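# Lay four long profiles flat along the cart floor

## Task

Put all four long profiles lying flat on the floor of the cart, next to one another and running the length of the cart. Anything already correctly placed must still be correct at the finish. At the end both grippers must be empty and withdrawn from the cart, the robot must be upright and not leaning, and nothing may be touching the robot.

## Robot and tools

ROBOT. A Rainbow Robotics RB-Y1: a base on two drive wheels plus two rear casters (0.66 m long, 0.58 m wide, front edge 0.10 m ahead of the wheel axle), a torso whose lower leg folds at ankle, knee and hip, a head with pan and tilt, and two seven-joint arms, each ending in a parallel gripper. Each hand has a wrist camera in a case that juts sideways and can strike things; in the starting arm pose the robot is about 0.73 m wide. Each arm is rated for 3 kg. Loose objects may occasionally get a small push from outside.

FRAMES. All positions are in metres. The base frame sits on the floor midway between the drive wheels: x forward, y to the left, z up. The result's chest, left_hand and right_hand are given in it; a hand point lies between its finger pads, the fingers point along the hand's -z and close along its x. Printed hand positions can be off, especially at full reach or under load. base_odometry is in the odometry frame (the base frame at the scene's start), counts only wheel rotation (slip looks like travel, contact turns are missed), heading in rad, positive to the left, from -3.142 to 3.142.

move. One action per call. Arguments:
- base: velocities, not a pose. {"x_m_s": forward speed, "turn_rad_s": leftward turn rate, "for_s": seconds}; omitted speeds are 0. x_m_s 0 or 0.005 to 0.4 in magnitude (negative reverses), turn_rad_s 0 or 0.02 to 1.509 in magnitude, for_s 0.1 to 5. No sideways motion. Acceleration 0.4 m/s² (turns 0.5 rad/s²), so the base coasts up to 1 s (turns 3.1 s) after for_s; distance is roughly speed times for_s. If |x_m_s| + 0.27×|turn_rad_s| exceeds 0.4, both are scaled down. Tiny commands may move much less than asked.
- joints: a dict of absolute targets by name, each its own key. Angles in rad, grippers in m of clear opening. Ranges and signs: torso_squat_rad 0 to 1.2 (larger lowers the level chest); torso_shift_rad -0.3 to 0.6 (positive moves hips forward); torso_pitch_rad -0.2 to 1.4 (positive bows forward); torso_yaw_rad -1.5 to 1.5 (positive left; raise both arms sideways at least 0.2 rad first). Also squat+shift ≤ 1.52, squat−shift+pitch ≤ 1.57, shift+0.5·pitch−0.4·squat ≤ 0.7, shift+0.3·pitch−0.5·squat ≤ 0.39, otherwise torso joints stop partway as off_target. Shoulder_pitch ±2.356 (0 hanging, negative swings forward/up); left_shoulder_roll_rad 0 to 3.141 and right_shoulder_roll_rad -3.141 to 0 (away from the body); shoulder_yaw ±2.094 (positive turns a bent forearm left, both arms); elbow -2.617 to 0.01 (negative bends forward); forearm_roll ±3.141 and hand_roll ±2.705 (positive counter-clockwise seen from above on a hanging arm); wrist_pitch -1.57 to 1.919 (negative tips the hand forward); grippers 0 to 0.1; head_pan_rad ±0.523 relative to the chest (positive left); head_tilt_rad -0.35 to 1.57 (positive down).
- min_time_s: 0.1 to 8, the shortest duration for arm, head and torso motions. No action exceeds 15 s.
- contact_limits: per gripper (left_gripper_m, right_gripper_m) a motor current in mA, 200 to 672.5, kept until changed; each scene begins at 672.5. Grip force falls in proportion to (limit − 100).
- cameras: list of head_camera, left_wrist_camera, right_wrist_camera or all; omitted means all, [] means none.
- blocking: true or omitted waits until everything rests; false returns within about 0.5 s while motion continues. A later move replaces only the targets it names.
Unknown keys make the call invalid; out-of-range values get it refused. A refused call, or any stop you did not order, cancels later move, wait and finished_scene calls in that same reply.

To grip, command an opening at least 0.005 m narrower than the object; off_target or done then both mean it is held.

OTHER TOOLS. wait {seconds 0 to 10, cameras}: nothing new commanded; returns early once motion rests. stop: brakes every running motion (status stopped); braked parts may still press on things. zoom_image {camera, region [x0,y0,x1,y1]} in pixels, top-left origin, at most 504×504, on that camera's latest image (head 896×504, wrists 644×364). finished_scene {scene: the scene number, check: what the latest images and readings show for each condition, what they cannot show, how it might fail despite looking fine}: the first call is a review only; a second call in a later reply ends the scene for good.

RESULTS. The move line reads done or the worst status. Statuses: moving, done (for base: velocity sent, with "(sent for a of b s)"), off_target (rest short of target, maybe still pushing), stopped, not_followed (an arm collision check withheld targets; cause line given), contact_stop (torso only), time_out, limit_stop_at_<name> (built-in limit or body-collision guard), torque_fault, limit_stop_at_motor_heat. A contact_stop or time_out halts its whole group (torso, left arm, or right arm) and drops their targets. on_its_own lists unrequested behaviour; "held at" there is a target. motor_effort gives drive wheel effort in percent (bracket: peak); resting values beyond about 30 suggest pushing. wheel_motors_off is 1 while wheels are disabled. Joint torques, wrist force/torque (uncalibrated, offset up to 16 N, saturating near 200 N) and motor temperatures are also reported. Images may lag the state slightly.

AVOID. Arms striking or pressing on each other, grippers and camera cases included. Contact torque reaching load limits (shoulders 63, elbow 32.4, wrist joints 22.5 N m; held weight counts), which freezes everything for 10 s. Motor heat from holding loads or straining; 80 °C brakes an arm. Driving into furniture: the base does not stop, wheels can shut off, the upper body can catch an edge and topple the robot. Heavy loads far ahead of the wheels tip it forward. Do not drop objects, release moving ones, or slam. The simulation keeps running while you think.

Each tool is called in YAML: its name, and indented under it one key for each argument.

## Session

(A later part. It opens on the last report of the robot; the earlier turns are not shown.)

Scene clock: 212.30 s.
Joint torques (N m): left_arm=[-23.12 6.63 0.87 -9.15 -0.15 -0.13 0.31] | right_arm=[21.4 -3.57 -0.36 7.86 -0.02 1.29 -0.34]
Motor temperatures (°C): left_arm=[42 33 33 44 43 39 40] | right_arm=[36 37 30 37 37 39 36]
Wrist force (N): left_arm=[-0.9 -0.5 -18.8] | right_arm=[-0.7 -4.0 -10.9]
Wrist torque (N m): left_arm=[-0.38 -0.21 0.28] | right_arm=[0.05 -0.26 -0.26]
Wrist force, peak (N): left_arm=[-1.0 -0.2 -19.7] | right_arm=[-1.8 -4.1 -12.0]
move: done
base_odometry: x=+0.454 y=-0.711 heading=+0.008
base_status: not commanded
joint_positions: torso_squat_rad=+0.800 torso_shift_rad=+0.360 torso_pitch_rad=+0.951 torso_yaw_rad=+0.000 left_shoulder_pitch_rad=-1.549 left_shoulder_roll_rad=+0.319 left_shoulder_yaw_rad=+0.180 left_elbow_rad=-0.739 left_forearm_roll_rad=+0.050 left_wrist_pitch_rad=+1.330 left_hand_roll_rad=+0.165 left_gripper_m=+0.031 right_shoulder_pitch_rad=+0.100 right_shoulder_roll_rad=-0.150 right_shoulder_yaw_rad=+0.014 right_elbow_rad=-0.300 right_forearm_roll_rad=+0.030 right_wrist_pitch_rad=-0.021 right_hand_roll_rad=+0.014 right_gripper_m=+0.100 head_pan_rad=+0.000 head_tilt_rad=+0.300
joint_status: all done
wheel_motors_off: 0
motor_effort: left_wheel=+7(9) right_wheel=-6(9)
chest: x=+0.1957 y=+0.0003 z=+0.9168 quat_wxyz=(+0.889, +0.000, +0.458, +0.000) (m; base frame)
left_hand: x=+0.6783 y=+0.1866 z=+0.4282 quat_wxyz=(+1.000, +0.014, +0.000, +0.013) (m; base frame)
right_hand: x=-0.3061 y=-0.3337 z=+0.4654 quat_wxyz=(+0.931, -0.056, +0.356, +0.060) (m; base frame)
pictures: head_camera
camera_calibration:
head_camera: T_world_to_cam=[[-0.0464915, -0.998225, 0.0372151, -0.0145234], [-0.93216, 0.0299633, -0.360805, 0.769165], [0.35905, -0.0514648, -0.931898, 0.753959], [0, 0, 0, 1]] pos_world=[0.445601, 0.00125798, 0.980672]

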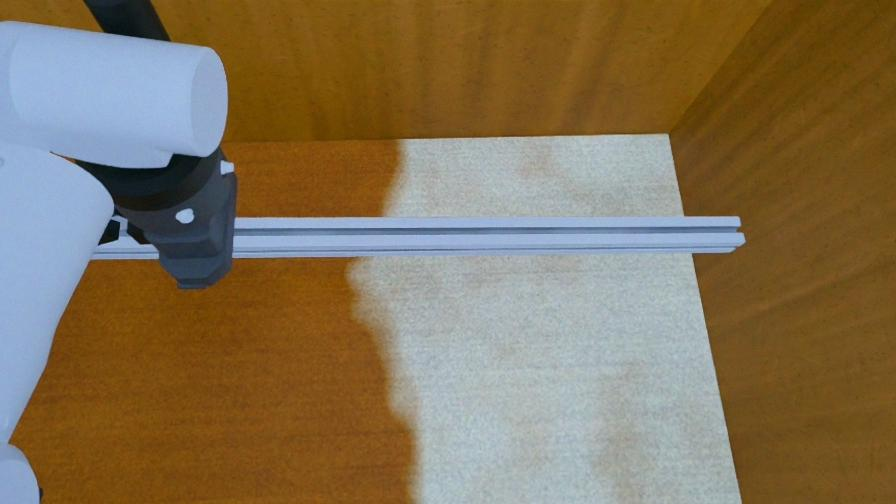

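move:
  joints: {"torso_squat_rad":0.87,"torso_shift_rad":0.40,"torso_pitch_rad":1.03,"left_shoulder_roll_rad":0.335,"left_wrist_pitch_rad":1.25,"left_hand_roll_rad":0.18}
  min_time_s: 1.5
  cameras: ["head_camera"]

move:
  joints: {"head_pan_rad":0.5}
  cameras: ["head_camera"]

Scene clock: 218.33 s.
Joint torques (N m): left_arm=[-20.51 7.38 0.57 -9.4 -0.4 -0.11 0.69] | right_arm=[22.99 -2.72 -0.25 8.72 -0.03 1.51 -0.31]
Motor temperatures (°C): left_arm=[42 33 33 43 43 39 40] | right_arm=[36 37 30 38 37 39 36]
Wrist force (N): left_arm=[-1.3 -0.3 -18.2] | right_arm=[-0.7 -4.4 -10.5]
Wrist torque (N m): left_arm=[-0.84 -0.23 0.13] | right_arm=[0.07 -0.26 -0.26]
Wrist force, peak (N): left_arm=[-0.7 -0.6 -19.4] | right_arm=[-0.7 -4.3 -11.2]
move: done
base_odometry: x=+0.454 y=-0.711 heading=+0.007
base_status: not commanded
joint_positions: torso_squat_rad=+0.870 torso_shift_rad=+0.400 torso_pitch_rad=+1.030 torso_yaw_rad=+0.000 left_shoulder_pitch_rad=-1.549 left_shoulder_roll_rad=+0.334 left_shoulder_yaw_rad=+0.180 left_elbow_rad=-0.739 left_forearm_roll_rad=+0.050 left_wrist_pitch_rad=+1.250 left_hand_roll_rad=+0.180 left_gripper_m=+0.031 right_shoulder_pitch_rad=+0.100 right_shoulder_roll_rad=-0.150 right_shoulder_yaw_rad=+0.014 right_elbow_rad=-0.300 right_forearm_roll_rad=+0.030 right_wrist_pitch_rad=-0.021 right_hand_roll_rad=+0.014 right_gripper_m=+0.100 head_pan_rad=+0.000 head_tilt_rad=+0.300
joint_status: all done
wheel_motors_off: 0
motor_effort: left_wheel=+5(7) right_wheel=-4(7)
chest: x=+0.2132 y=+0.0003 z=+0.8554 quat_wxyz=(+0.870, +0.000, +0.493, +0.000) (m; base frame)
left_hand: x=+0.6767 y=+0.1936 z=+0.3308 quat_wxyz=(+1.000, +0.015, -0.002, +0.023) (m; base frame)
right_hand: x=-0.3230 y=-0.3337 z=+0.4455 quat_wxyz=(+0.916, -0.054, +0.393, +0.062) (m; base frame)
pictures: head_camera
camera_calibration:
head_camera: T_world_to_cam=[[-0.0433847, -0.998225, 0.0408082, -0.0151718], [-0.957987, 0.029975, -0.285241, 0.704212], [0.283512, -0.0514688, -0.957587, 0.728577], [0, 0, 0, 1]] pos_world=[0.467407, 0.00124546, 0.899165]

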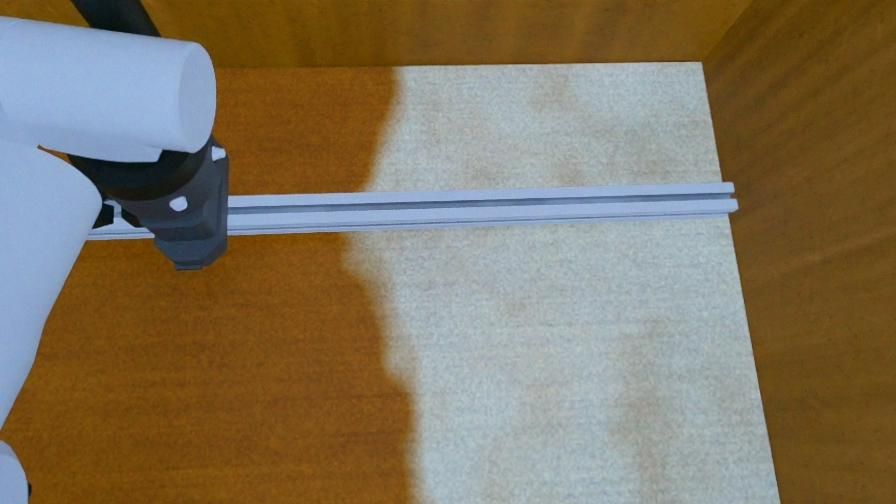

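Scene clock: 219.33 s.
Joint torques (N m): left_arm=[-20.9 7.57 0.69 -9.38 -0.34 -0.21 0.88] | right_arm=[23.14 -2.89 -0.17 8.42 0.04 1.45 -0.3]
Motor temperatures (°C): left_arm=[42 33 33 43 43 39 40] | right_arm=[36 37 30 38 37 39 36]
Wrist force (N): left_arm=[-1.2 -0.5 -17.7] | right_arm=[-0.4 -4.2 -10.4]
Wrist torque (N m): left_arm=[-0.80 -0.21 0.11] | right_arm=[0.04 -0.24 -0.28]
Wrist force, peak (N): left_arm=[-1.1 -0.2 -18.4] | right_arm=[-0.7 -4.2 -10.6]
move: done
base_odometry: x=+0.454 y=-0.711 heading=+0.007
base_status: not commanded
joint_positions: torso_squat_rad=+0.870 torso_shift_rad=+0.400 torso_pitch_rad=+1.030 torso_yaw_rad=+0.000 left_shoulder_pitch_rad=-1.549 left_shoulder_roll_rad=+0.334 left_shoulder_yaw_rad=+0.180 left_elbow_rad=-0.739 left_forearm_roll_rad=+0.050 left_wrist_pitch_rad=+1.250 left_hand_roll_rad=+0.180 left_gripper_m=+0.031 right_shoulder_pitch_rad=+0.100 right_shoulder_roll_rad=-0.150 right_shoulder_yaw_rad=+0.014 right_elbow_rad=-0.300 right_forearm_roll_rad=+0.030 right_wrist_pitch_rad=-0.021 right_hand_roll_rad=+0.014 right_gripper_m=+0.100 head_pan_rad=+0.500 head_tilt_rad=+0.300
joint_status: all done
wheel_motors_off: 0
motor_effort: left_wheel=+5(6) right_wheel=-3(8)
chest: x=+0.2132 y=+0.0003 z=+0.8554 quat_wxyz=(+0.870, +0.000, +0.493, +0.000) (m; base frame)
left_hand: x=+0.6767 y=+0.1936 z=+0.3308 quat_wxyz=(+1.000, +0.015, -0.002, +0.023) (m; base frame)
right_hand: x=-0.3230 y=-0.3337 z=+0.4455 quat_wxyz=(+0.916, -0.054, +0.393, +0.062) (m; base frame)
pictures: head_camera
camera_calibration:
head_camera: T_world_to_cam=[[0.206306, -0.903542, -0.375566, 0.277061], [-0.949861, -0.0927685, -0.298593, 0.713596], [0.234951, 0.418337, -0.877378, 0.672231], [0, 0, 0, 1]] pos_world=[0.462717, 0.0353165, 0.90693]

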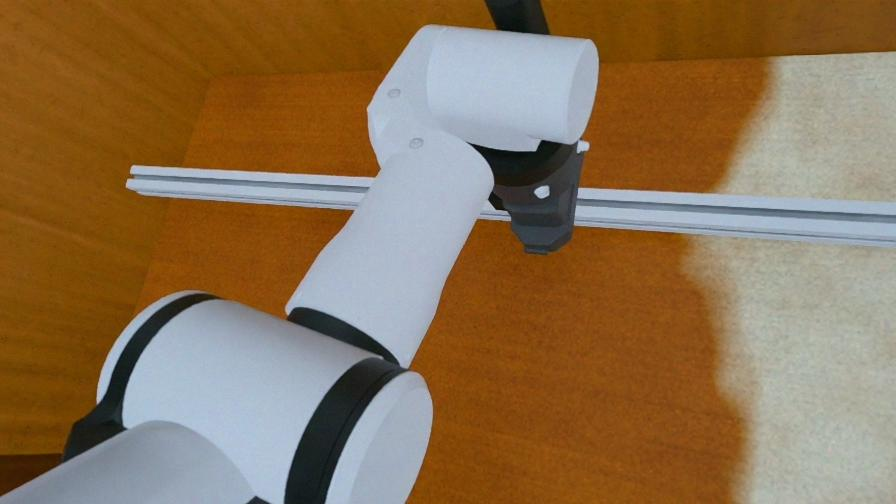

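move:
  joints: {"torso_squat_rad":0.885,"torso_shift_rad":0.41,"torso_pitch_rad":1.046,"left_wrist_pitch_rad":1.23,"left_hand_roll_rad":0.15}
  min_time_s: 1.5
  cameras: ["head_camera","left_wrist_camera"]

Scene clock: 256.63 s.
Joint torques (N m): left_arm=[-20.16 7.22 0.91 -8.97 -0.54 0.27 -0.51] | right_arm=[22.97 -2.14 -0.1 8.94 0.03 1.47 -0.41]
Motor temperatures (°C): left_arm=[41 33 33 42 43 38 40] | right_arm=[38 37 30 38 37 39 36]
Wrist force (N): left_arm=[-0.5 -0.3 -17.8] | right_arm=[-0.2 -4.4 -10.6]
Wrist torque (N m): left_arm=[-0.85 -0.21 0.45] | right_arm=[0.09 -0.23 -0.28]
Wrist force, peak (N): left_arm=[-1.3 -0.5 -18.5] | right_arm=[-0.2 -4.4 -10.7]
move: done
base_odometry: x=+0.454 y=-0.711 heading=+0.007
base_status: not commanded
joint_positions: torso_squat_rad=+0.885 torso_shift_rad=+0.410 torso_pitch_rad=+1.046 torso_yaw_rad=+0.000 left_shoulder_pitch_rad=-1.549 left_shoulder_roll_rad=+0.334 left_shoulder_yaw_rad=+0.180 left_elbow_rad=-0.739 left_forearm_roll_rad=+0.050 left_wrist_pitch_rad=+1.230 left_hand_roll_rad=+0.150 left_gripper_m=+0.031 right_shoulder_pitch_rad=+0.100 right_shoulder_roll_rad=-0.150 right_shoulder_yaw_rad=+0.014 right_elbow_rad=-0.300 right_forearm_roll_rad=+0.030 right_wrist_pitch_rad=-0.021 right_hand_roll_rad=+0.014 right_gripper_m=+0.100 head_pan_rad=+0.500 head_tilt_rad=+0.300
joint_status: all done
wheel_motors_off: 0
motor_effort: left_wheel=+6(6) right_wheel=-5(7)
chest: x=+0.2166 y=+0.0003 z=+0.8420 quat_wxyz=(+0.866, +0.000, +0.500, +0.000) (m; base frame)
left_hand: x=+0.6764 y=+0.1930 z=+0.3101 quat_wxyz=(+1.000, +0.013, -0.004, +0.008) (m; base frame)
right_hand: x=-0.3261 y=-0.3337 z=+0.4407 quat_wxyz=(+0.913, -0.053, +0.400, +0.062) (m; base frame)
pictures: head_camera, left_wrist_camera
camera_calibration:
head_camera: T_world_to_cam=[[0.200304, -0.903543, -0.378799, 0.275339], [-0.95449, -0.0927652, -0.28345, 0.701081], [0.22097, 0.418336, -0.881004, 0.66574], [0, 0, 0, 1]] pos_world=[0.466915, 0.0353138, 0.889539]
left_wrist_camera: T_world_to_cam=[[0.998457, 0.0351888, 0.0429691, -0.696061], [0.0119491, -0.891658, 0.452552, 0.0556789], [0.0542384, -0.45134, -0.890702, 0.405428], [0, 0, 0, 1]] pos_world=[0.672331, 0.257126, 0.365827]

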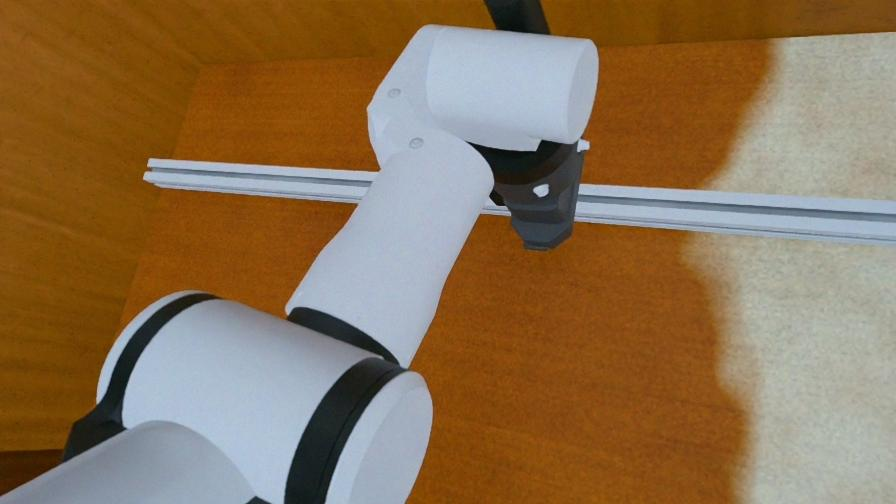

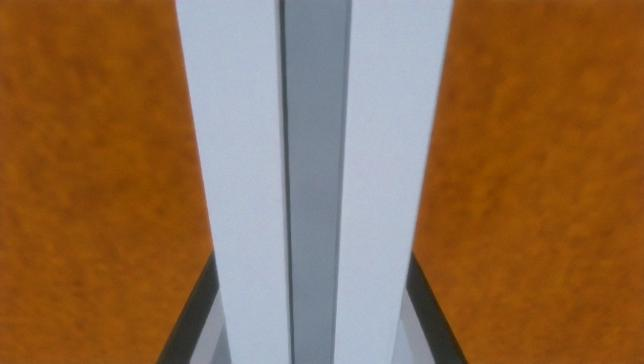

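move:
  joints: {"head_pan_rad":-0.1,"left_shoulder_roll_rad":0.318}
  cameras: ["head_camera"]

zoom_image:
  camera: "head_camera"
  region: [500, 100, 896, 330]

Scene clock: 262.73 s.
Joint torques (N m): left_arm=[-21.21 2.83 -0.13 -9.31 0.2 -0.03 -0.09] | right_arm=[22.61 -2.48 -0.29 8.73 -0.23 1.55 -0.37]
Motor temperatures (°C): left_arm=[41 33 33 42 43 38 40] | right_arm=[38 37 30 39 37 39 36]
Wrist force (N): left_arm=[-1.2 1.5 -18.7] | right_arm=[-0.2 -4.4 -10.5]
Wrist torque (N m): left_arm=[-0.51 -0.24 0.26] | right_arm=[0.08 -0.25 -0.28]
Wrist force, peak (N): left_arm=[-1.5 15.1 -19.5] | right_arm=[-0.1 -4.3 -10.8]
move: done
base_odometry: x=+0.454 y=-0.711 heading=+0.008
base_status: not commanded
joint_positions: torso_squat_rad=+0.885 torso_shift_rad=+0.410 torso_pitch_rad=+1.046 torso_yaw_rad=+0.000 left_shoulder_pitch_rad=-1.549 left_shoulder_roll_rad=+0.318 left_shoulder_yaw_rad=+0.180 left_elbow_rad=-0.739 left_forearm_roll_rad=+0.050 left_wrist_pitch_rad=+1.230 left_hand_roll_rad=+0.150 left_gripper_m=+0.031 right_shoulder_pitch_rad=+0.100 right_shoulder_roll_rad=-0.150 right_shoulder_yaw_rad=+0.014 right_elbow_rad=-0.300 right_forearm_roll_rad=+0.030 right_wrist_pitch_rad=-0.021 right_hand_roll_rad=+0.014 right_gripper_m=+0.100 head_pan_rad=-0.100 head_tilt_rad=+0.300
joint_status: all done
wheel_motors_off: 0
motor_effort: left_wheel=+5(7) right_wheel=-6(9)
chest: x=+0.2167 y=+0.0003 z=+0.8420 quat_wxyz=(+0.866, +0.000, +0.500, +0.000) (m; base frame)
left_hand: x=+0.6729 y=+0.1828 z=+0.3082 quat_wxyz=(+1.000, +0.007, -0.001, +0.004) (m; base frame)
right_hand: x=-0.3261 y=-0.3338 z=+0.4407 quat_wxyz=(+0.913, -0.053, +0.400, +0.062) (m; base frame)
pictures: head_camera
camera_calibration:
head_camera: T_world_to_cam=[[-0.0924285, -0.987534, 0.127411, -0.0745892], [-0.960278, 0.0545705, -0.273657, 0.694302], [0.263292, -0.147644, -0.953351, 0.715795], [0, 0, 0, 1]] pos_world=[0.471366, -0.00586535, 0.881908]

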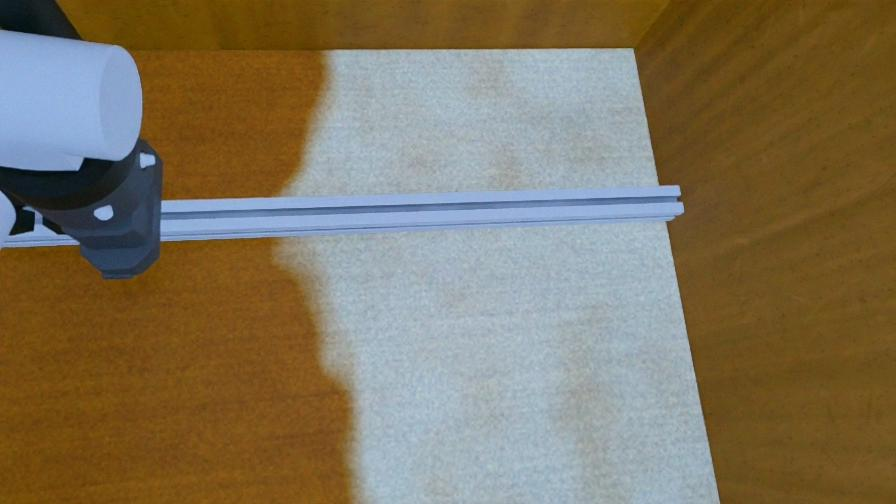

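Scaled by 1.273 from the camera's 896x504 image, which has a finer 1280x720 frame.

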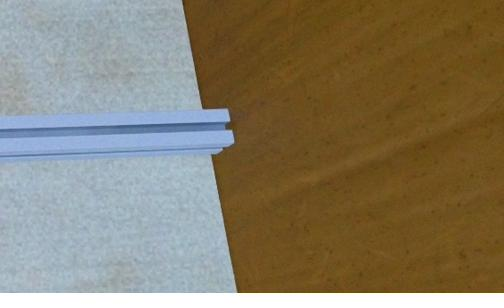

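move:
  joints: {"torso_squat_rad":0.9,"torso_shift_rad":0.42,"torso_pitch_rad":1.06,"left_wrist_pitch_rad":1.216}
  min_time_s: 2
  cameras: ["head_camera"]

zoom_image:
  camera: "head_camera"
  region: [500, 100, 896, 330]

Scene clock: 271.50 s.
Joint torques (N m): left_arm=[-4.03 6.12 -0.58 -1.95 -2.38 -7.01 0.57] | right_arm=[23.04 -2.51 0.25 8.77 0.12 1.36 -0.08]
Motor temperatures (°C): left_arm=[41 33 33 42 43 39 40] | right_arm=[38 37 30 39 37 39 36]
Wrist force (N): left_arm=[-20.9 -2.4 56.2] | right_arm=[-0.1 -4.2 -10.8]
Wrist torque (N m): left_arm=[-1.20 1.94 0.23] | right_arm=[0.09 -0.23 -0.28]
Wrist force, peak (N): left_arm=[-49.4 0.8 139.0] | right_arm=[-0.2 -4.1 -10.9]
move: contact_stop
base_odometry: x=+0.454 y=-0.711 heading=+0.007
base_status: not commanded
joint_positions: torso_squat_rad=+0.901 torso_shift_rad=+0.414 torso_pitch_rad=+1.047 torso_yaw_rad=+0.002 left_shoulder_pitch_rad=-1.553 left_shoulder_roll_rad=+0.318 left_shoulder_yaw_rad=+0.180 left_elbow_rad=-0.741 left_forearm_roll_rad=+0.051 left_wrist_pitch_rad=+1.218 left_hand_roll_rad=+0.150 left_gripper_m=+0.031 right_shoulder_pitch_rad=+0.100 right_shoulder_roll_rad=-0.150 right_shoulder_yaw_rad=+0.014 right_elbow_rad=-0.300 right_forearm_roll_rad=+0.030 right_wrist_pitch_rad=-0.021 right_hand_roll_rad=+0.014 right_gripper_m=+0.100 head_pan_rad=-0.100 head_tilt_rad=+0.300
joint_status: torso_squat_rad contact_stop (moved +0.016 of +0.015); torso_shift_rad contact_stop (moved +0.004 of +0.010); torso_pitch_rad contact_stop (moved +0.001 of +0.014); the others done
wheel_motors_off: 0
motor_effort: left_wheel=+9(21) right_wheel=+3(9)
chest: x=+0.2150 y=+0.0001 z=+0.8330 quat_wxyz=(+0.866, +0.000, +0.500, +0.001) (m; base frame)
left_hand: x=+0.6762 y=+0.1816 z=+0.3012 quat_wxyz=(+1.000, +0.005, -0.010, +0.004) (m; base frame)
right_hand: x=-0.3279 y=-0.3336 z=+0.4315 quat_wxyz=(+0.913, -0.052, +0.401, +0.063) (m; base frame)
pictures: head_camera
camera_calibration:
head_camera: T_world_to_cam=[[-0.0917554, -0.987791, 0.125899, -0.0726647], [-0.960531, 0.0544544, -0.272792, 0.689556], [0.262606, -0.14596, -0.9538, 0.708129], [0, 0, 0, 1]] pos_world=[0.469713, -0.00596829, 0.872667]

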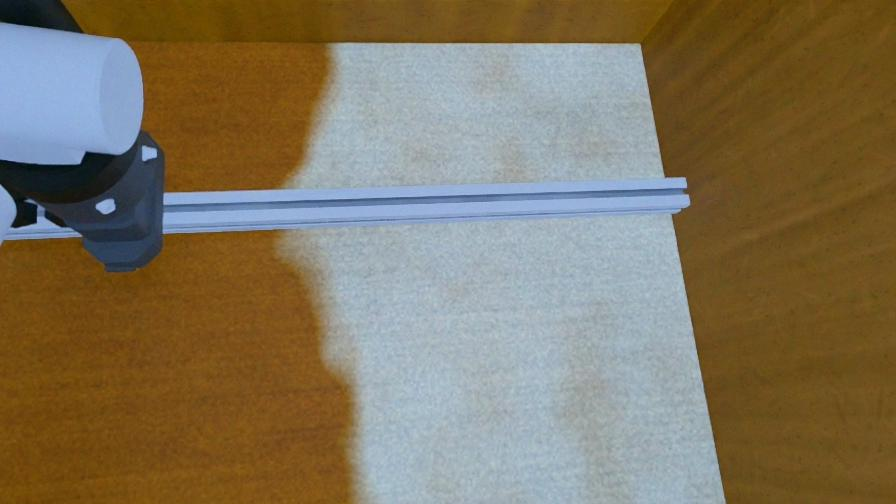

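Scaled by 1.273 from the camera's 896x504 image, which has a finer 1280x720 frame.

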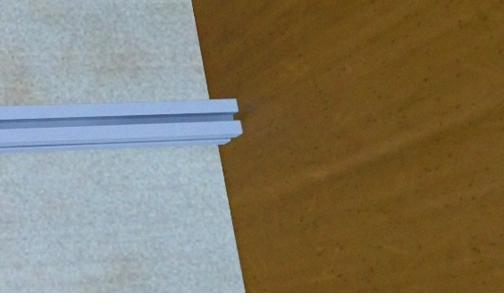

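move:
  joints: {"torso_squat_rad":0.888,"torso_shift_rad":0.41,"torso_pitch_rad":1.044,"head_pan_rad":0.5}
  cameras: ["head_camera","left_wrist_camera"]

zoom_image:
  camera: "head_camera"
  region: [50, 60, 450, 290]

Scene clock: 276.13 s.
Joint torques (N m): left_arm=[-19.77 5.48 0.34 -9.09 -0.4 -0.17 0.19] | right_arm=[22.66 -2.65 -0.14 8.56 -0.01 1.53 -0.33]
Motor temperatures (°C): left_arm=[40 33 33 42 43 40 40] | right_arm=[38 37 30 39 37 39 36]
Wrist force (N): left_arm=[-1.0 -0.4 -18.6] | right_arm=[-0.4 -4.3 -10.7]
Wrist torque (N m): left_arm=[-0.30 -0.21 0.28] | right_arm=[0.07 -0.25 -0.28]
Wrist force, peak (N): left_arm=[-21.6 -2.8 56.4] | right_arm=[-0.3 -4.1 -11.1]
move: done
base_odometry: x=+0.454 y=-0.711 heading=+0.007
base_status: not commanded
joint_positions: torso_squat_rad=+0.888 torso_shift_rad=+0.410 torso_pitch_rad=+1.044 torso_yaw_rad=+0.001 left_shoulder_pitch_rad=-1.549 left_shoulder_roll_rad=+0.318 left_shoulder_yaw_rad=+0.180 left_elbow_rad=-0.740 left_forearm_roll_rad=+0.050 left_wrist_pitch_rad=+1.216 left_hand_roll_rad=+0.150 left_gripper_m=+0.031 right_shoulder_pitch_rad=+0.100 right_shoulder_roll_rad=-0.150 right_shoulder_yaw_rad=+0.014 right_elbow_rad=-0.300 right_forearm_roll_rad=+0.030 right_wrist_pitch_rad=-0.021 right_hand_roll_rad=+0.014 right_gripper_m=+0.100 head_pan_rad=+0.500 head_tilt_rad=+0.300
joint_status: all done
wheel_motors_off: 0
motor_effort: left_wheel=+1(9) right_wheel=+0(4)
chest: x=+0.2156 y=+0.0003 z=+0.8410 quat_wxyz=(+0.867, +0.000, +0.499, +0.001) (m; base frame)
left_hand: x=+0.6762 y=+0.1825 z=+0.3086 quat_wxyz=(+1.000, +0.006, -0.009, +0.004) (m; base frame)
right_hand: x=-0.3261 y=-0.3336 z=+0.4382 quat_wxyz=(+0.913, -0.053, +0.399, +0.063) (m; base frame)
pictures: head_camera, left_wrist_camera
camera_calibration:
head_camera: T_world_to_cam=[[0.201581, -0.902968, -0.379493, 0.275409], [-0.953865, -0.092964, -0.28548, 0.701428], [0.2225, 0.419532, -0.880049, 0.663973], [0, 0, 0, 1]] pos_world=[0.465817, 0.0353346, 0.889088]
left_wrist_camera: T_world_to_cam=[[0.998193, 0.0285414, 0.052871, -0.697089], [0.000638964, -0.88496, 0.465666, 0.0493643], [0.0600795, -0.464791, -0.88338, 0.395614], [0, 0, 0, 1]] pos_world=[0.67203, 0.247459, 0.363346]

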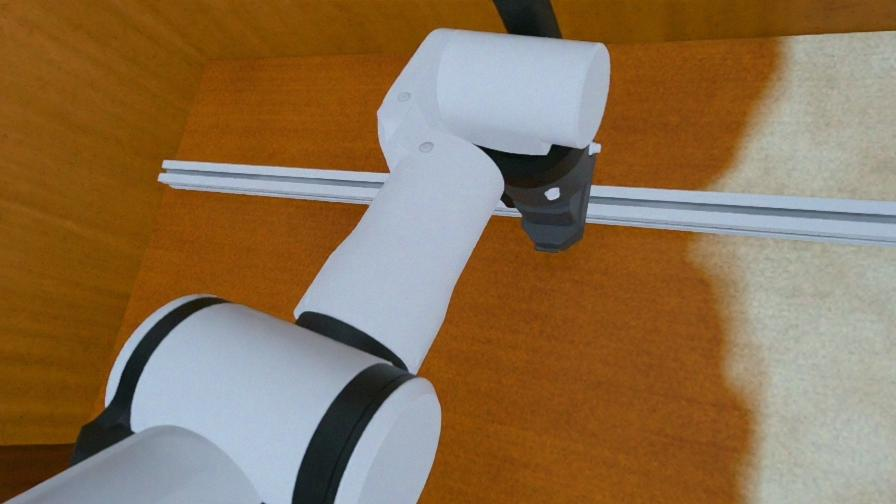

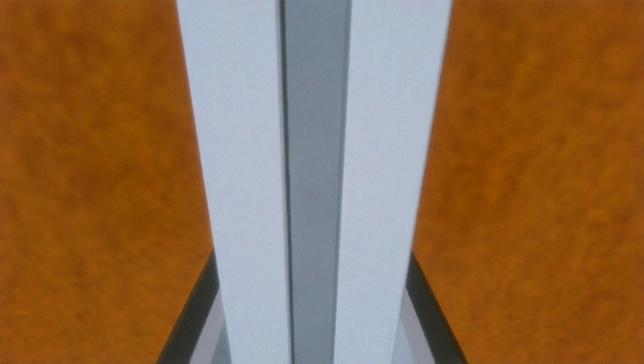

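Scaled by 1.260 from the camera's 896x504 image, which has a finer 1280x720 frame.

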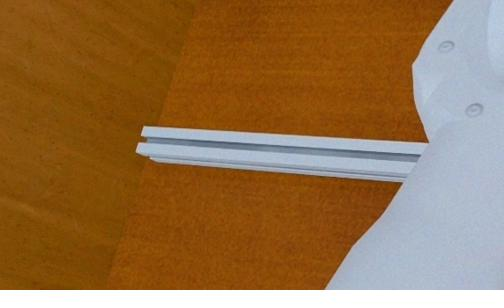

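move:
  joints: {"torso_squat_rad":0.895,"torso_shift_rad":0.412,"torso_pitch_rad":1.046}
  cameras: []

move:
  joints: {"left_gripper_m":0.065}
  cameras: ["head_camera"]

zoom_image:
  camera: "head_camera"
  region: [50, 60, 450, 290]

Scene clock: 280.57 s.
Joint torques (N m): left_arm=[-17.09 5 -0.76 -7.79 -0.65 -0.83 0.72] | right_arm=[23.23 -2.82 -0.34 8.7 -0.03 1.5 -0.25]
Motor temperatures (°C): left_arm=[40 33 33 42 43 40 40] | right_arm=[38 37 30 39 37 39 36]
Wrist force (N): left_arm=[-3.0 0.8 -5.8] | right_arm=[-0.6 -4.3 -10.6]
Wrist torque (N m): left_arm=[-0.42 0.07 0.27] | right_arm=[0.09 -0.29 -0.28]
Wrist force, peak (N): left_arm=[-1.1 0.0 -19.2] | right_arm=[-0.3 -4.2 -10.9]
move: done
base_odometry: x=+0.454 y=-0.711 heading=+0.007
base_status: not commanded
joint_positions: torso_squat_rad=+0.895 torso_shift_rad=+0.412 torso_pitch_rad=+1.046 torso_yaw_rad=+0.001 left_shoulder_pitch_rad=-1.550 left_shoulder_roll_rad=+0.318 left_shoulder_yaw_rad=+0.180 left_elbow_rad=-0.740 left_forearm_roll_rad=+0.050 left_wrist_pitch_rad=+1.216 left_hand_roll_rad=+0.150 left_gripper_m=+0.031 right_shoulder_pitch_rad=+0.100 right_shoulder_roll_rad=-0.150 right_shoulder_yaw_rad=+0.014 right_elbow_rad=-0.300 right_forearm_roll_rad=+0.030 right_wrist_pitch_rad=-0.021 right_hand_roll_rad=+0.014 right_gripper_m=+0.100 head_pan_rad=+0.500 head_tilt_rad=+0.300
joint_status: all done
wheel_motors_off: 0
motor_effort: left_wheel=+1(3) right_wheel=+0(3)
chest: x=+0.2152 y=+0.0003 z=+0.8368 quat_wxyz=(+0.866, +0.000, +0.500, +0.001) (m; base frame)
left_hand: x=+0.6752 y=+0.1824 z=+0.3038 quat_wxyz=(+1.000, +0.006, -0.009, +0.004) (m; base frame)
right_hand: x=-0.3272 y=-0.3336 z=+0.4348 quat_wxyz=(+0.913, -0.053, +0.400, +0.063) (m; base frame)
pictures: none
No camera images: "cameras" was empty.

Scene clock: 281.43 s.
Joint torques (N m): left_arm=[-16.07 4.61 0.18 -6.72 -0.58 0.04 0.62] | right_arm=[22.75 -2.44 0.01 8.68 -0.06 1.33 -0.31]
Motor temperatures (°C): left_arm=[40 33 33 42 43 40 40] | right_arm=[38 37 30 39 37 39 36]
Wrist force (N): left_arm=[-0.3 0.1 -6.9] | right_arm=[-0.1 -4.0 -10.6]
Wrist torque (N m): left_arm=[-0.29 -0.19 0.27] | right_arm=[0.05 -0.23 -0.28]
Wrist force, peak (N): left_arm=[-0.4 0.2 -9.0] | right_arm=[-0.2 -4.2 -10.9]
move: done
base_odometry: x=+0.454 y=-0.711 heading=+0.007
base_status: not commanded
joint_positions: torso_squat_rad=+0.895 torso_shift_rad=+0.412 torso_pitch_rad=+1.046 torso_yaw_rad=+0.001 left_shoulder_pitch_rad=-1.550 left_shoulder_roll_rad=+0.318 left_shoulder_yaw_rad=+0.180 left_elbow_rad=-0.740 left_forearm_roll_rad=+0.050 left_wrist_pitch_rad=+1.216 left_hand_roll_rad=+0.150 left_gripper_m=+0.065 right_shoulder_pitch_rad=+0.100 right_shoulder_roll_rad=-0.150 right_shoulder_yaw_rad=+0.014 right_elbow_rad=-0.300 right_forearm_roll_rad=+0.030 right_wrist_pitch_rad=-0.021 right_hand_roll_rad=+0.014 right_gripper_m=+0.100 head_pan_rad=+0.500 head_tilt_rad=+0.300
joint_status: all done
wheel_motors_off: 0
motor_effort: left_wheel=+0(2) right_wheel=+1(2)
chest: x=+0.2152 y=+0.0003 z=+0.8368 quat_wxyz=(+0.866, +0.000, +0.500, +0.001) (m; base frame)
left_hand: x=+0.6754 y=+0.1824 z=+0.3040 quat_wxyz=(+1.000, +0.006, -0.009, +0.004) (m; base frame)
right_hand: x=-0.3272 y=-0.3336 z=+0.4348 quat_wxyz=(+0.913, -0.053, +0.400, +0.063) (m; base frame)
pictures: head_camera
camera_calibration:
head_camera: T_world_to_cam=[[0.200941, -0.902967, -0.379833, 0.274312], [-0.954345, -0.0929632, -0.283873, 0.698494], [0.221017, 0.419534, -0.880422, 0.660957], [0, 0, 0, 1]] pos_world=[0.4654, 0.0353353, 0.884398]

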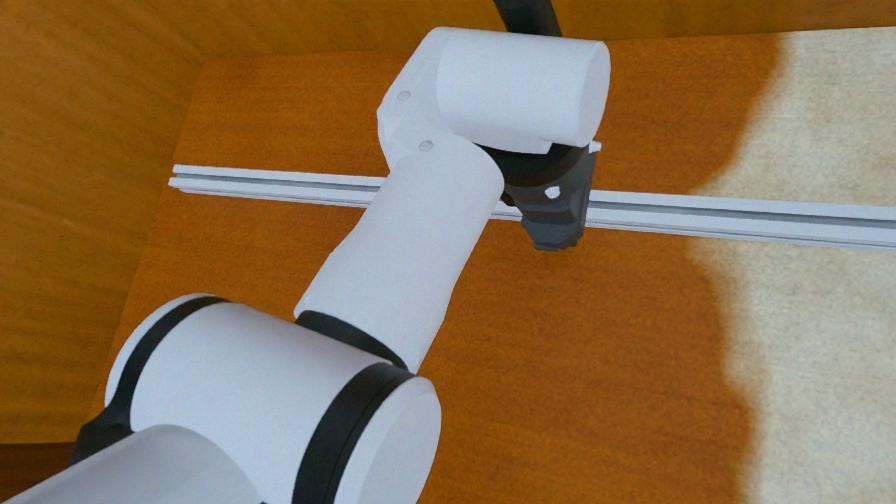

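Scaled by 1.260 from the camera's 896x504 image, which has a finer 1280x720 frame.

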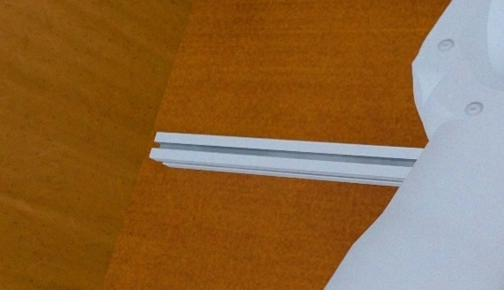

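move:
  joints: {"torso_squat_rad":0.8,"torso_shift_rad":0.36,"torso_pitch_rad":0.95,"left_wrist_pitch_rad":1.33}
  min_time_s: 1.0
  cameras: []

move:
  joints: {"torso_squat_rad":0.6,"torso_shift_rad":0.15,"torso_pitch_rad":0.55,"left_wrist_pitch_rad":1.7,"head_pan_rad":0.2,"head_tilt_rad":0.5}
  min_time_s: 2.0
  cameras: ["head_camera"]

Scene clock: 286.33 s.
Joint torques (N m): left_arm=[-17.67 5.41 0.34 -7.6 -0.54 0.22 0.5] | right_arm=[21.57 -2.45 -0.22 7.88 0.11 1.42 -0.29]
Motor temperatures (°C): left_arm=[40 33 33 42 43 39 40] | right_arm=[38 37 30 39 37 39 36]
Wrist force (N): left_arm=[-1.3 -0.1 -10.1] | right_arm=[-0.7 -4.3 -10.8]
Wrist torque (N m): left_arm=[-0.30 -0.24 0.25] | right_arm=[0.08 -0.25 -0.27]
Wrist force, peak (N): left_arm=[-1.0 -0.2 -10.4] | right_arm=[-0.8 -4.2 -11.0]
move: done
base_odometry: x=+0.454 y=-0.711 heading=+0.007
base_status: not commanded
joint_positions: torso_squat_rad=+0.800 torso_shift_rad=+0.360 torso_pitch_rad=+0.950 torso_yaw_rad=+0.001 left_shoulder_pitch_rad=-1.550 left_shoulder_roll_rad=+0.318 left_shoulder_yaw_rad=+0.180 left_elbow_rad=-0.740 left_forearm_roll_rad=+0.050 left_wrist_pitch_rad=+1.330 left_hand_roll_rad=+0.150 left_gripper_m=+0.065 right_shoulder_pitch_rad=+0.100 right_shoulder_roll_rad=-0.150 right_shoulder_yaw_rad=+0.014 right_elbow_rad=-0.300 right_forearm_roll_rad=+0.030 right_wrist_pitch_rad=-0.021 right_hand_roll_rad=+0.014 right_gripper_m=+0.100 head_pan_rad=+0.500 head_tilt_rad=+0.300
joint_status: all done
wheel_motors_off: 0
motor_effort: left_wheel=+1(1) right_wheel=+1(3)
chest: x=+0.1955 y=+0.0003 z=+0.9169 quat_wxyz=(+0.889, +0.000, +0.457, +0.001) (m; base frame)
left_hand: x=+0.6787 y=+0.1862 z=+0.4292 quat_wxyz=(+1.000, +0.014, -0.001, +0.005) (m; base frame)
right_hand: x=-0.3059 y=-0.3336 z=+0.4648 quat_wxyz=(+0.931, -0.056, +0.356, +0.060) (m; base frame)
pictures: none
No camera images: "cameras" was empty.

Scene clock: 288.67 s.
Joint torques (N m): left_arm=[-22.58 7.06 -0.15 -7.95 -0.44 -0.04 0.63] | right_arm=[13.36 -4.53 0.09 4.68 0.12 0.6 -0.19]
Motor temperatures (°C): left_arm=[40 33 33 42 43 39 40] | right_arm=[38 37 30 39 37 39 36]
Wrist force (N): left_arm=[-0.8 0.0 -9.6] | right_arm=[-2.9 -3.8 -12.3]
Wrist torque (N m): left_arm=[-0.31 -0.19 0.28] | right_arm=[0.06 -0.37 -0.29]
Wrist force, peak (N): left_arm=[-1.0 -0.3 -10.5] | right_arm=[-2.8 -3.9 -12.7]
move: done
base_odometry: x=+0.454 y=-0.711 heading=+0.007
base_status: not commanded
joint_positions: torso_squat_rad=+0.600 torso_shift_rad=+0.150 torso_pitch_rad=+0.550 torso_yaw_rad=+0.001 left_shoulder_pitch_rad=-1.550 left_shoulder_roll_rad=+0.318 left_shoulder_yaw_rad=+0.180 left_elbow_rad=-0.740 left_forearm_roll_rad=+0.050 left_wrist_pitch_rad=+1.700 left_hand_roll_rad=+0.150 left_gripper_m=+0.065 right_shoulder_pitch_rad=+0.100 right_shoulder_roll_rad=-0.150 right_shoulder_yaw_rad=+0.014 right_elbow_rad=-0.300 right_forearm_roll_rad=+0.030 right_wrist_pitch_rad=-0.021 right_hand_roll_rad=+0.014 right_gripper_m=+0.100 head_pan_rad=+0.200 head_tilt_rad=+0.500
joint_status: all done
wheel_motors_off: 0
motor_effort: left_wheel=+1(2) right_wheel=-1(3)
chest: x=+0.0201 y=+0.0003 z=+1.1155 quat_wxyz=(+0.962, +0.000, +0.272, +0.001) (m; base frame)
left_hand: x=+0.5728 y=+0.1974 z=+0.8370 quat_wxyz=(+0.999, +0.038, -0.017, +0.015) (m; base frame)
right_hand: x=-0.2656 y=-0.3336 z=+0.5039 quat_wxyz=(+0.983, -0.066, +0.164, +0.048) (m; base frame)
pictures: head_camera
camera_calibration:
head_camera: T_world_to_cam=[[0.118048, -0.989956, -0.0777889, 0.0881714], [-0.839296, -0.0576016, -0.540615, 0.866213], [0.530705, 0.129106, -0.837666, 0.932741], [0, 0, 0, 1]] pos_world=[0.22159, 0.0167583, 1.25647]

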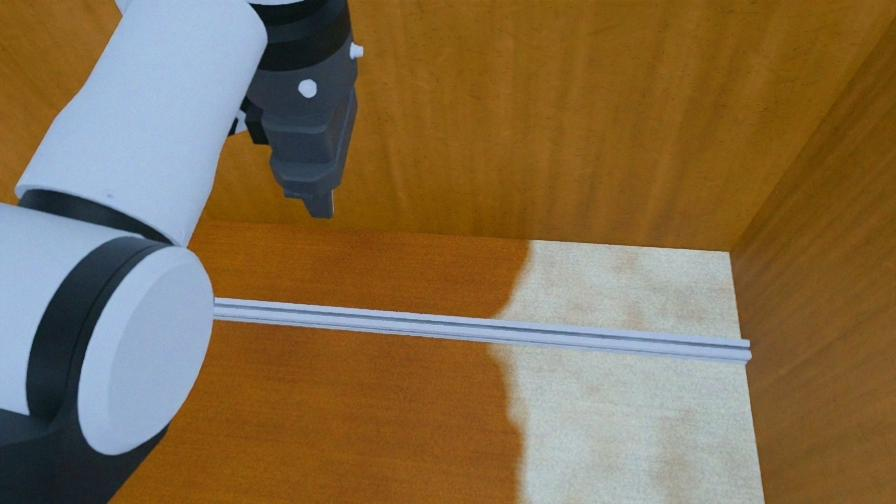

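move:
  base: {"x_m_s":-0.35,"for_s":2.2}
  joints: {"torso_squat_rad":0.6,"torso_shift_rad":0.1,"torso_pitch_rad":0.3,"head_pan_rad":0.3,"head_tilt_rad":0.1,"left_wrist_pitch_rad":1.8}
  cameras: []

move:
  base: {"turn_rad_s":0.5,"for_s":3.13}
  joints: {"left_shoulder_pitch_rad":-0.421,"left_shoulder_roll_rad":0.15,"left_shoulder_yaw_rad":0.03,"left_elbow_rad":-2.066,"left_wrist_pitch_rad":1.3,"left_hand_roll_rad":-1.7,"left_forearm_roll_rad":0,"left_gripper_m":0.055}
  min_time_s: 2.0
  cameras: ["head_camera"]

Scene clock: 299.67 s.
Joint torques (N m): left_arm=[-24.53 8.25 0.41 -7.71 -0.54 -0.19 0.71] | right_arm=[6.77 -4.95 -0.25 1.69 -0.04 0.06 -0.18]
Motor temperatures (°C): left_arm=[40 33 33 42 43 39 40] | right_arm=[38 37 30 38 37 39 36]
Wrist force (N): left_arm=[-2.0 0.0 -9.3] | right_arm=[-4.4 -3.6 -12.7]
Wrist torque (N m): left_arm=[-0.31 -0.24 0.26] | right_arm=[0.03 -0.43 -0.31]
Wrist force, peak (N): left_arm=[0.1 -0.5 -10.4] | right_arm=[-4.7 -3.4 -12.9]
move: done
base_odometry: x=-0.316 y=-0.716 heading=+0.006
base_status: done (sent for 2.2 of 2.2 s)
joint_positions: torso_squat_rad=+0.600 torso_shift_rad=+0.100 torso_pitch_rad=+0.300 torso_yaw_rad=+0.001 left_shoulder_pitch_rad=-1.550 left_shoulder_roll_rad=+0.318 left_shoulder_yaw_rad=+0.180 left_elbow_rad=-0.740 left_forearm_roll_rad=+0.050 left_wrist_pitch_rad=+1.800 left_hand_roll_rad=+0.150 left_gripper_m=+0.065 right_shoulder_pitch_rad=+0.100 right_shoulder_roll_rad=-0.150 right_shoulder_yaw_rad=+0.014 right_elbow_rad=-0.300 right_forearm_roll_rad=+0.030 right_wrist_pitch_rad=-0.021 right_hand_roll_rad=+0.014 right_gripper_m=+0.100 head_pan_rad=+0.300 head_tilt_rad=+0.100
joint_status: all done
wheel_motors_off: 0
motor_effort: left_wheel=-17(37) right_wheel=+20(35)
chest: x=-0.0789 y=+0.0003 z=+1.1510 quat_wxyz=(+0.989, +0.000, +0.149, +0.001) (m; base frame)
left_hand: x=+0.5032 y=+0.2001 z=+1.0126 quat_wxyz=(+0.995, +0.042, -0.093, +0.023) (m; base frame)
right_hand: x=-0.2044 y=-0.3336 z=+0.4876 quat_wxyz=(+0.996, -0.072, +0.040, +0.039) (m; base frame)
pictures: none
No camera images: "cameras" was empty.

Scene clock: 304.13 s.
Joint torques (N m): left_arm=[-12.61 1.38 0.82 -8.82 -0.27 -1.35 0.21] | right_arm=[6.6 -4.2 -0.46 1.72 0.16 0.19 -0.23]
Motor temperatures (°C): left_arm=[40 33 33 42 43 39 40] | right_arm=[37 37 30 38 37 39 36]
Wrist force (N): left_arm=[0.7 -4.0 -7.2] | right_arm=[-4.2 -3.6 -12.8]
Wrist torque (N m): left_arm=[-0.07 -0.06 0.17] | right_arm=[0.02 -0.42 -0.33]
Wrist force, peak (N): left_arm=[-2.3 -0.7 -9.7] | right_arm=[-4.5 -3.7 -12.9]
move: done
base_odometry: x=-0.317 y=-0.716 heading=+1.572
base_status: done (sent for 3.13 of 3.13 s)
joint_positions: torso_squat_rad=+0.600 torso_shift_rad=+0.100 torso_pitch_rad=+0.300 torso_yaw_rad=+0.001 left_shoulder_pitch_rad=-0.421 left_shoulder_roll_rad=+0.150 left_shoulder_yaw_rad=+0.030 left_elbow_rad=-2.066 left_forearm_roll_rad=+0.000 left_wrist_pitch_rad=+1.300 left_hand_roll_rad=-1.700 left_gripper_m=+0.055 right_shoulder_pitch_rad=+0.100 right_shoulder_roll_rad=-0.150 right_shoulder_yaw_rad=+0.014 right_elbow_rad=-0.300 right_forearm_roll_rad=+0.030 right_wrist_pitch_rad=-0.021 right_hand_roll_rad=+0.014 right_gripper_m=+0.100 head_pan_rad=+0.300 head_tilt_rad=+0.100
joint_status: all done
wheel_motors_off: 0
motor_effort: left_wheel=+3(44) right_wheel=+14(48)
chest: x=-0.0789 y=+0.0003 z=+1.1510 quat_wxyz=(+0.989, +0.000, +0.149, +0.001) (m; base frame)
left_hand: x=+0.4102 y=+0.2153 z=+0.9278 quat_wxyz=(+0.543, +0.343, -0.249, -0.725) (m; base frame)
right_hand: x=-0.2044 y=-0.3336 z=+0.4876 quat_wxyz=(+0.996, -0.072, +0.040, +0.039) (m; base frame)
pictures: head_camera
camera_calibration:
head_camera: T_world_to_cam=[[0.22682, -0.96892, -0.0987277, 0.137542], [-0.350119, 0.0134738, -0.936608, 1.30813], [0.908829, 0.247008, -0.336181, 0.388969], [0, 0, 0, 1]] pos_world=[0.0732969, 0.0195629, 1.36955]

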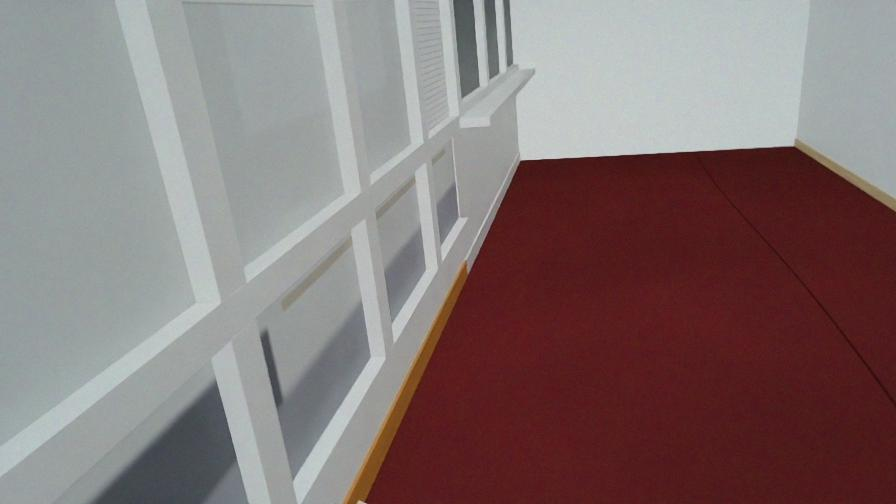

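move:
  base: {"x_m_s":0.35,"for_s":3.533}
  cameras: ["head_camera"]

move:
  base: {"turn_rad_s":-0.5,"for_s":3.133}
  joints: {"torso_squat_rad":1.0,"torso_shift_rad":0.3,"torso_pitch_rad":0.7,"left_wrist_pitch_rad":0.5,"head_pan_rad":0.2}
  cameras: ["head_camera"]

Scene clock: 313.60 s.
Joint torques (N m): left_arm=[-11.69 1.69 -0.38 -8.8 -0.4 -1.37 0.25] | right_arm=[7.35 -4.6 -0.37 2.06 0.18 0.24 -0.38]
Motor temperatures (°C): left_arm=[40 33 33 42 43 39 40] | right_arm=[37 37 30 38 37 39 36]
Wrist force (N): left_arm=[0.9 -3.8 -7.6] | right_arm=[-4.2 -3.7 -12.6]
Wrist torque (N m): left_arm=[-0.10 -0.05 0.16] | right_arm=[0.01 -0.42 -0.30]
Wrist force, peak (N): left_arm=[1.0 -3.5 -8.2] | right_arm=[-4.4 -3.5 -12.9]
move: done
base_odometry: x=-0.319 y=+0.520 heading=+1.573
base_status: done (sent for 3.53 of 3.53 s)
joint_positions: torso_squat_rad=+0.600 torso_shift_rad=+0.100 torso_pitch_rad=+0.300 torso_yaw_rad=+0.001 left_shoulder_pitch_rad=-0.421 left_shoulder_roll_rad=+0.150 left_shoulder_yaw_rad=+0.030 left_elbow_rad=-2.066 left_forearm_roll_rad=+0.000 left_wrist_pitch_rad=+1.300 left_hand_roll_rad=-1.700 left_gripper_m=+0.055 right_shoulder_pitch_rad=+0.100 right_shoulder_roll_rad=-0.150 right_shoulder_yaw_rad=+0.014 right_elbow_rad=-0.300 right_forearm_roll_rad=+0.030 right_wrist_pitch_rad=-0.021 right_hand_roll_rad=+0.014 right_gripper_m=+0.100 head_pan_rad=+0.300 head_tilt_rad=+0.100
joint_status: not commanded
wheel_motors_off: 0
motor_effort: left_wheel=+6(40) right_wheel=-7(48)
chest: x=-0.0788 y=+0.0003 z=+1.1510 quat_wxyz=(+0.989, +0.000, +0.149, +0.001) (m; base frame)
left_hand: x=+0.4103 y=+0.2153 z=+0.9279 quat_wxyz=(+0.543, +0.343, -0.249, -0.725) (m; base frame)
right_hand: x=-0.2042 y=-0.3336 z=+0.4876 quat_wxyz=(+0.996, -0.072, +0.040, +0.039) (m; base frame)
pictures: head_camera
camera_calibration:
head_camera: T_world_to_cam=[[0.226806, -0.96892, -0.0987621, 0.13756], [-0.350261, 0.0134737, -0.936555, 1.30808], [0.908778, 0.247009, -0.336318, 0.389041], [0, 0, 0, 1]] pos_world=[0.0734186, 0.0195633, 1.36952]

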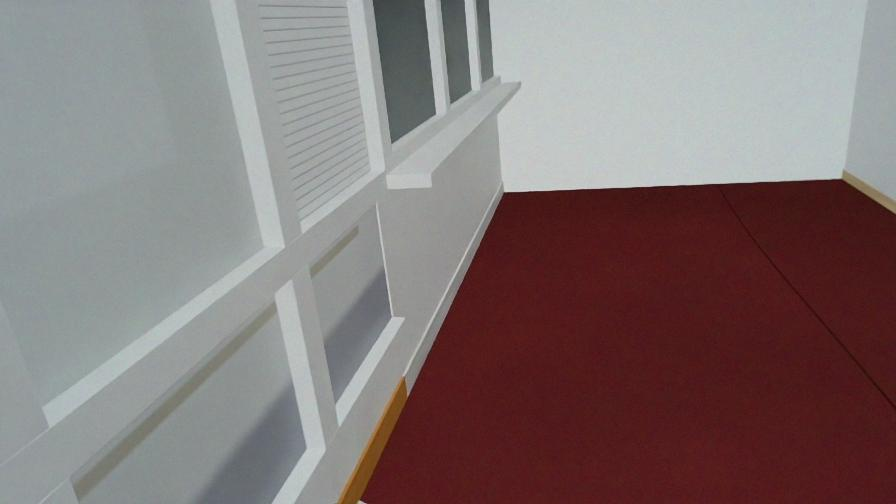

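Scene clock: 318.07 s.
Joint torques (N m): left_arm=[-6.63 0.13 0.06 -10.21 -0.31 -2.02 0.18] | right_arm=[16.94 -3.81 0.14 6.08 0.02 0.75 -0.37]
Motor temperatures (°C): left_arm=[39 33 33 42 43 39 40] | right_arm=[37 37 30 38 37 39 36]
Wrist force (N): left_arm=[0.2 -5.2 -5.6] | right_arm=[-2.1 -4.1 -11.7]
Wrist torque (N m): left_arm=[0.00 -0.17 0.16] | right_arm=[0.07 -0.34 -0.27]
Wrist force, peak (N): left_arm=[1.1 -4.2 -7.3] | right_arm=[-4.1 -4.0 -12.6]
move: done
base_odometry: x=-0.319 y=+0.520 heading=+0.007
base_status: done (sent for 3.13 of 3.13 s)
joint_positions: torso_squat_rad=+1.000 torso_shift_rad=+0.300 torso_pitch_rad=+0.700 torso_yaw_rad=+0.001 left_shoulder_pitch_rad=-0.421 left_shoulder_roll_rad=+0.150 left_shoulder_yaw_rad=+0.030 left_elbow_rad=-2.066 left_forearm_roll_rad=+0.000 left_wrist_pitch_rad=+0.500 left_hand_roll_rad=-1.700 left_gripper_m=+0.055 right_shoulder_pitch_rad=+0.100 right_shoulder_roll_rad=-0.150 right_shoulder_yaw_rad=+0.014 right_elbow_rad=-0.300 right_forearm_roll_rad=+0.030 right_wrist_pitch_rad=-0.021 right_hand_roll_rad=+0.014 right_gripper_m=+0.100 head_pan_rad=+0.200 head_tilt_rad=+0.100
joint_status: all done
wheel_motors_off: 0
motor_effort: left_wheel=+10(41) right_wheel=+0(44)
chest: x=+0.0832 y=+0.0003 z=+0.8784 quat_wxyz=(+0.939, +0.000, +0.343, +0.001) (m; base frame)
left_hand: x=+0.5601 y=+0.1878 z=+0.6190 quat_wxyz=(+0.468, +0.440, -0.397, -0.655) (m; base frame)
right_hand: x=-0.2908 y=-0.3337 z=+0.3164 quat_wxyz=(+0.968, -0.063, +0.237, +0.053) (m; base frame)
pictures: head_camera
camera_calibration:
head_camera: T_world_to_cam=[[0.095524, -0.988627, -0.116151, 0.102247], [-0.686101, 0.0191502, -0.727254, 0.953669], [0.721208, 0.149162, -0.676469, 0.464153], [0, 0, 0, 1]] pos_world=[0.309795, 0.013587, 1.01942]

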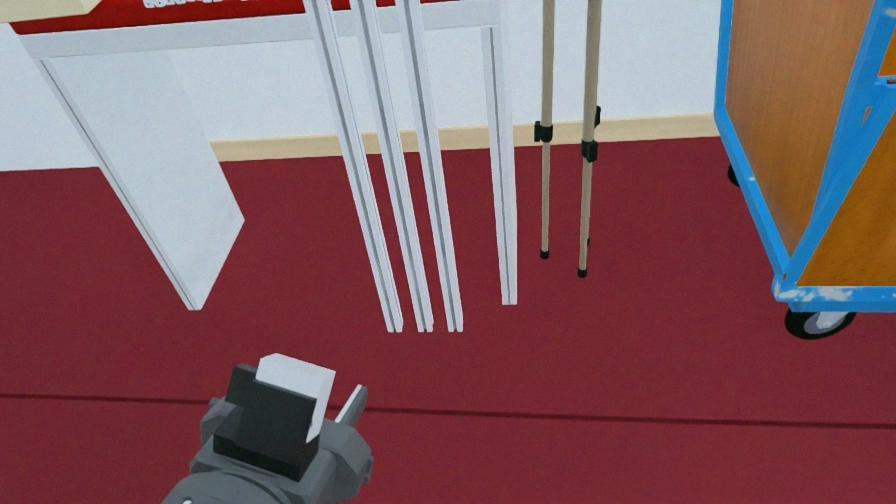

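move:
  base: {"x_m_s":0.3,"for_s":1.15}
  joints: {"left_shoulder_pitch_rad":-1.003,"left_shoulder_roll_rad":0.108,"left_shoulder_yaw_rad":0.3,"left_elbow_rad":-0.965,"left_wrist_pitch_rad":-0.25,"left_hand_roll_rad":-1.6}
  min_time_s: 1.5
  cameras: ["head_camera","left_wrist_camera"]

Scene clock: 325.80 s.
Joint torques (N m): left_arm=[-13.87 2.33 0.34 -9.01 -0.02 -1.66 0.37] | right_arm=[17 -4.06 -0.53 6.4 0.04 0.91 -0.42]
Motor temperatures (°C): left_arm=[39 33 33 42 43 39 40] | right_arm=[37 37 30 38 37 39 36]
Wrist force (N): left_arm=[-0.9 -5.7 -3.9] | right_arm=[-2.1 -3.9 -11.8]
Wrist torque (N m): left_arm=[0.05 -0.31 0.24] | right_arm=[0.06 -0.34 -0.27]
Wrist force, peak (N): left_arm=[0.7 -5.5 -6.1] | right_arm=[-2.6 -4.0 -12.0]
move: done
base_odometry: x=+0.031 y=+0.523 heading=+0.007
base_status: done (sent for 1.17 of 1.17 s)
joint_positions: torso_squat_rad=+1.000 torso_shift_rad=+0.300 torso_pitch_rad=+0.700 torso_yaw_rad=+0.001 left_shoulder_pitch_rad=-1.003 left_shoulder_roll_rad=+0.108 left_shoulder_yaw_rad=+0.300 left_elbow_rad=-0.965 left_forearm_roll_rad=+0.000 left_wrist_pitch_rad=-0.250 left_hand_roll_rad=-1.600 left_gripper_m=+0.055 right_shoulder_pitch_rad=+0.100 right_shoulder_roll_rad=-0.150 right_shoulder_yaw_rad=+0.014 right_elbow_rad=-0.300 right_forearm_roll_rad=+0.030 right_wrist_pitch_rad=-0.021 right_hand_roll_rad=+0.014 right_gripper_m=+0.100 head_pan_rad=+0.200 head_tilt_rad=+0.100
joint_status: all done
wheel_motors_off: 0
motor_effort: left_wheel=-3(45) right_wheel=-1(33)
chest: x=+0.0832 y=+0.0003 z=+0.8785 quat_wxyz=(+0.939, +0.000, +0.343, +0.001) (m; base frame)
left_hand: x=+0.6954 y=+0.2002 z=+0.5437 quat_wxyz=(+0.525, +0.470, -0.481, -0.521) (m; base frame)
right_hand: x=-0.2907 y=-0.3336 z=+0.3164 quat_wxyz=(+0.968, -0.063, +0.237, +0.053) (m; base frame)
pictures: head_camera, left_wrist_camera
camera_calibration:
head_camera: T_world_to_cam=[[0.0955138, -0.988629, -0.116146, 0.102243], [-0.686062, 0.0191611, -0.727291, 0.953683], [0.721246, 0.149149, -0.67643, 0.464145], [0, 0, 0, 1]] pos_world=[0.309757, 0.0135802, 1.01944]
left_wrist_camera: T_world_to_cam=[[-0.0386025, -0.998431, 0.0405552, 0.204052], [-0.557385, -0.0121701, -0.830165, 0.873377], [0.829356, -0.0546513, -0.556041, -0.184672], [0, 0, 0, 1]] pos_world=[0.647843, 0.204268, 0.614086]

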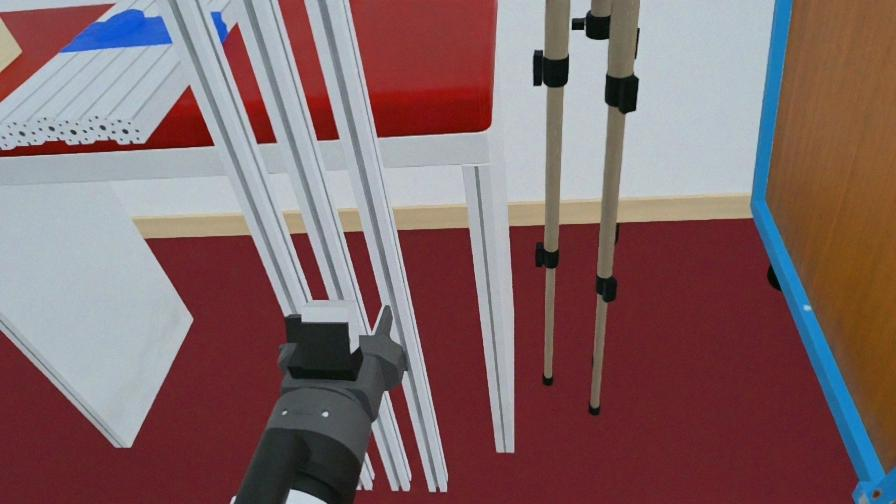

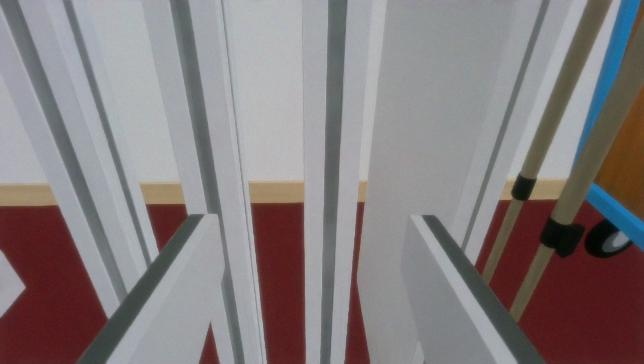

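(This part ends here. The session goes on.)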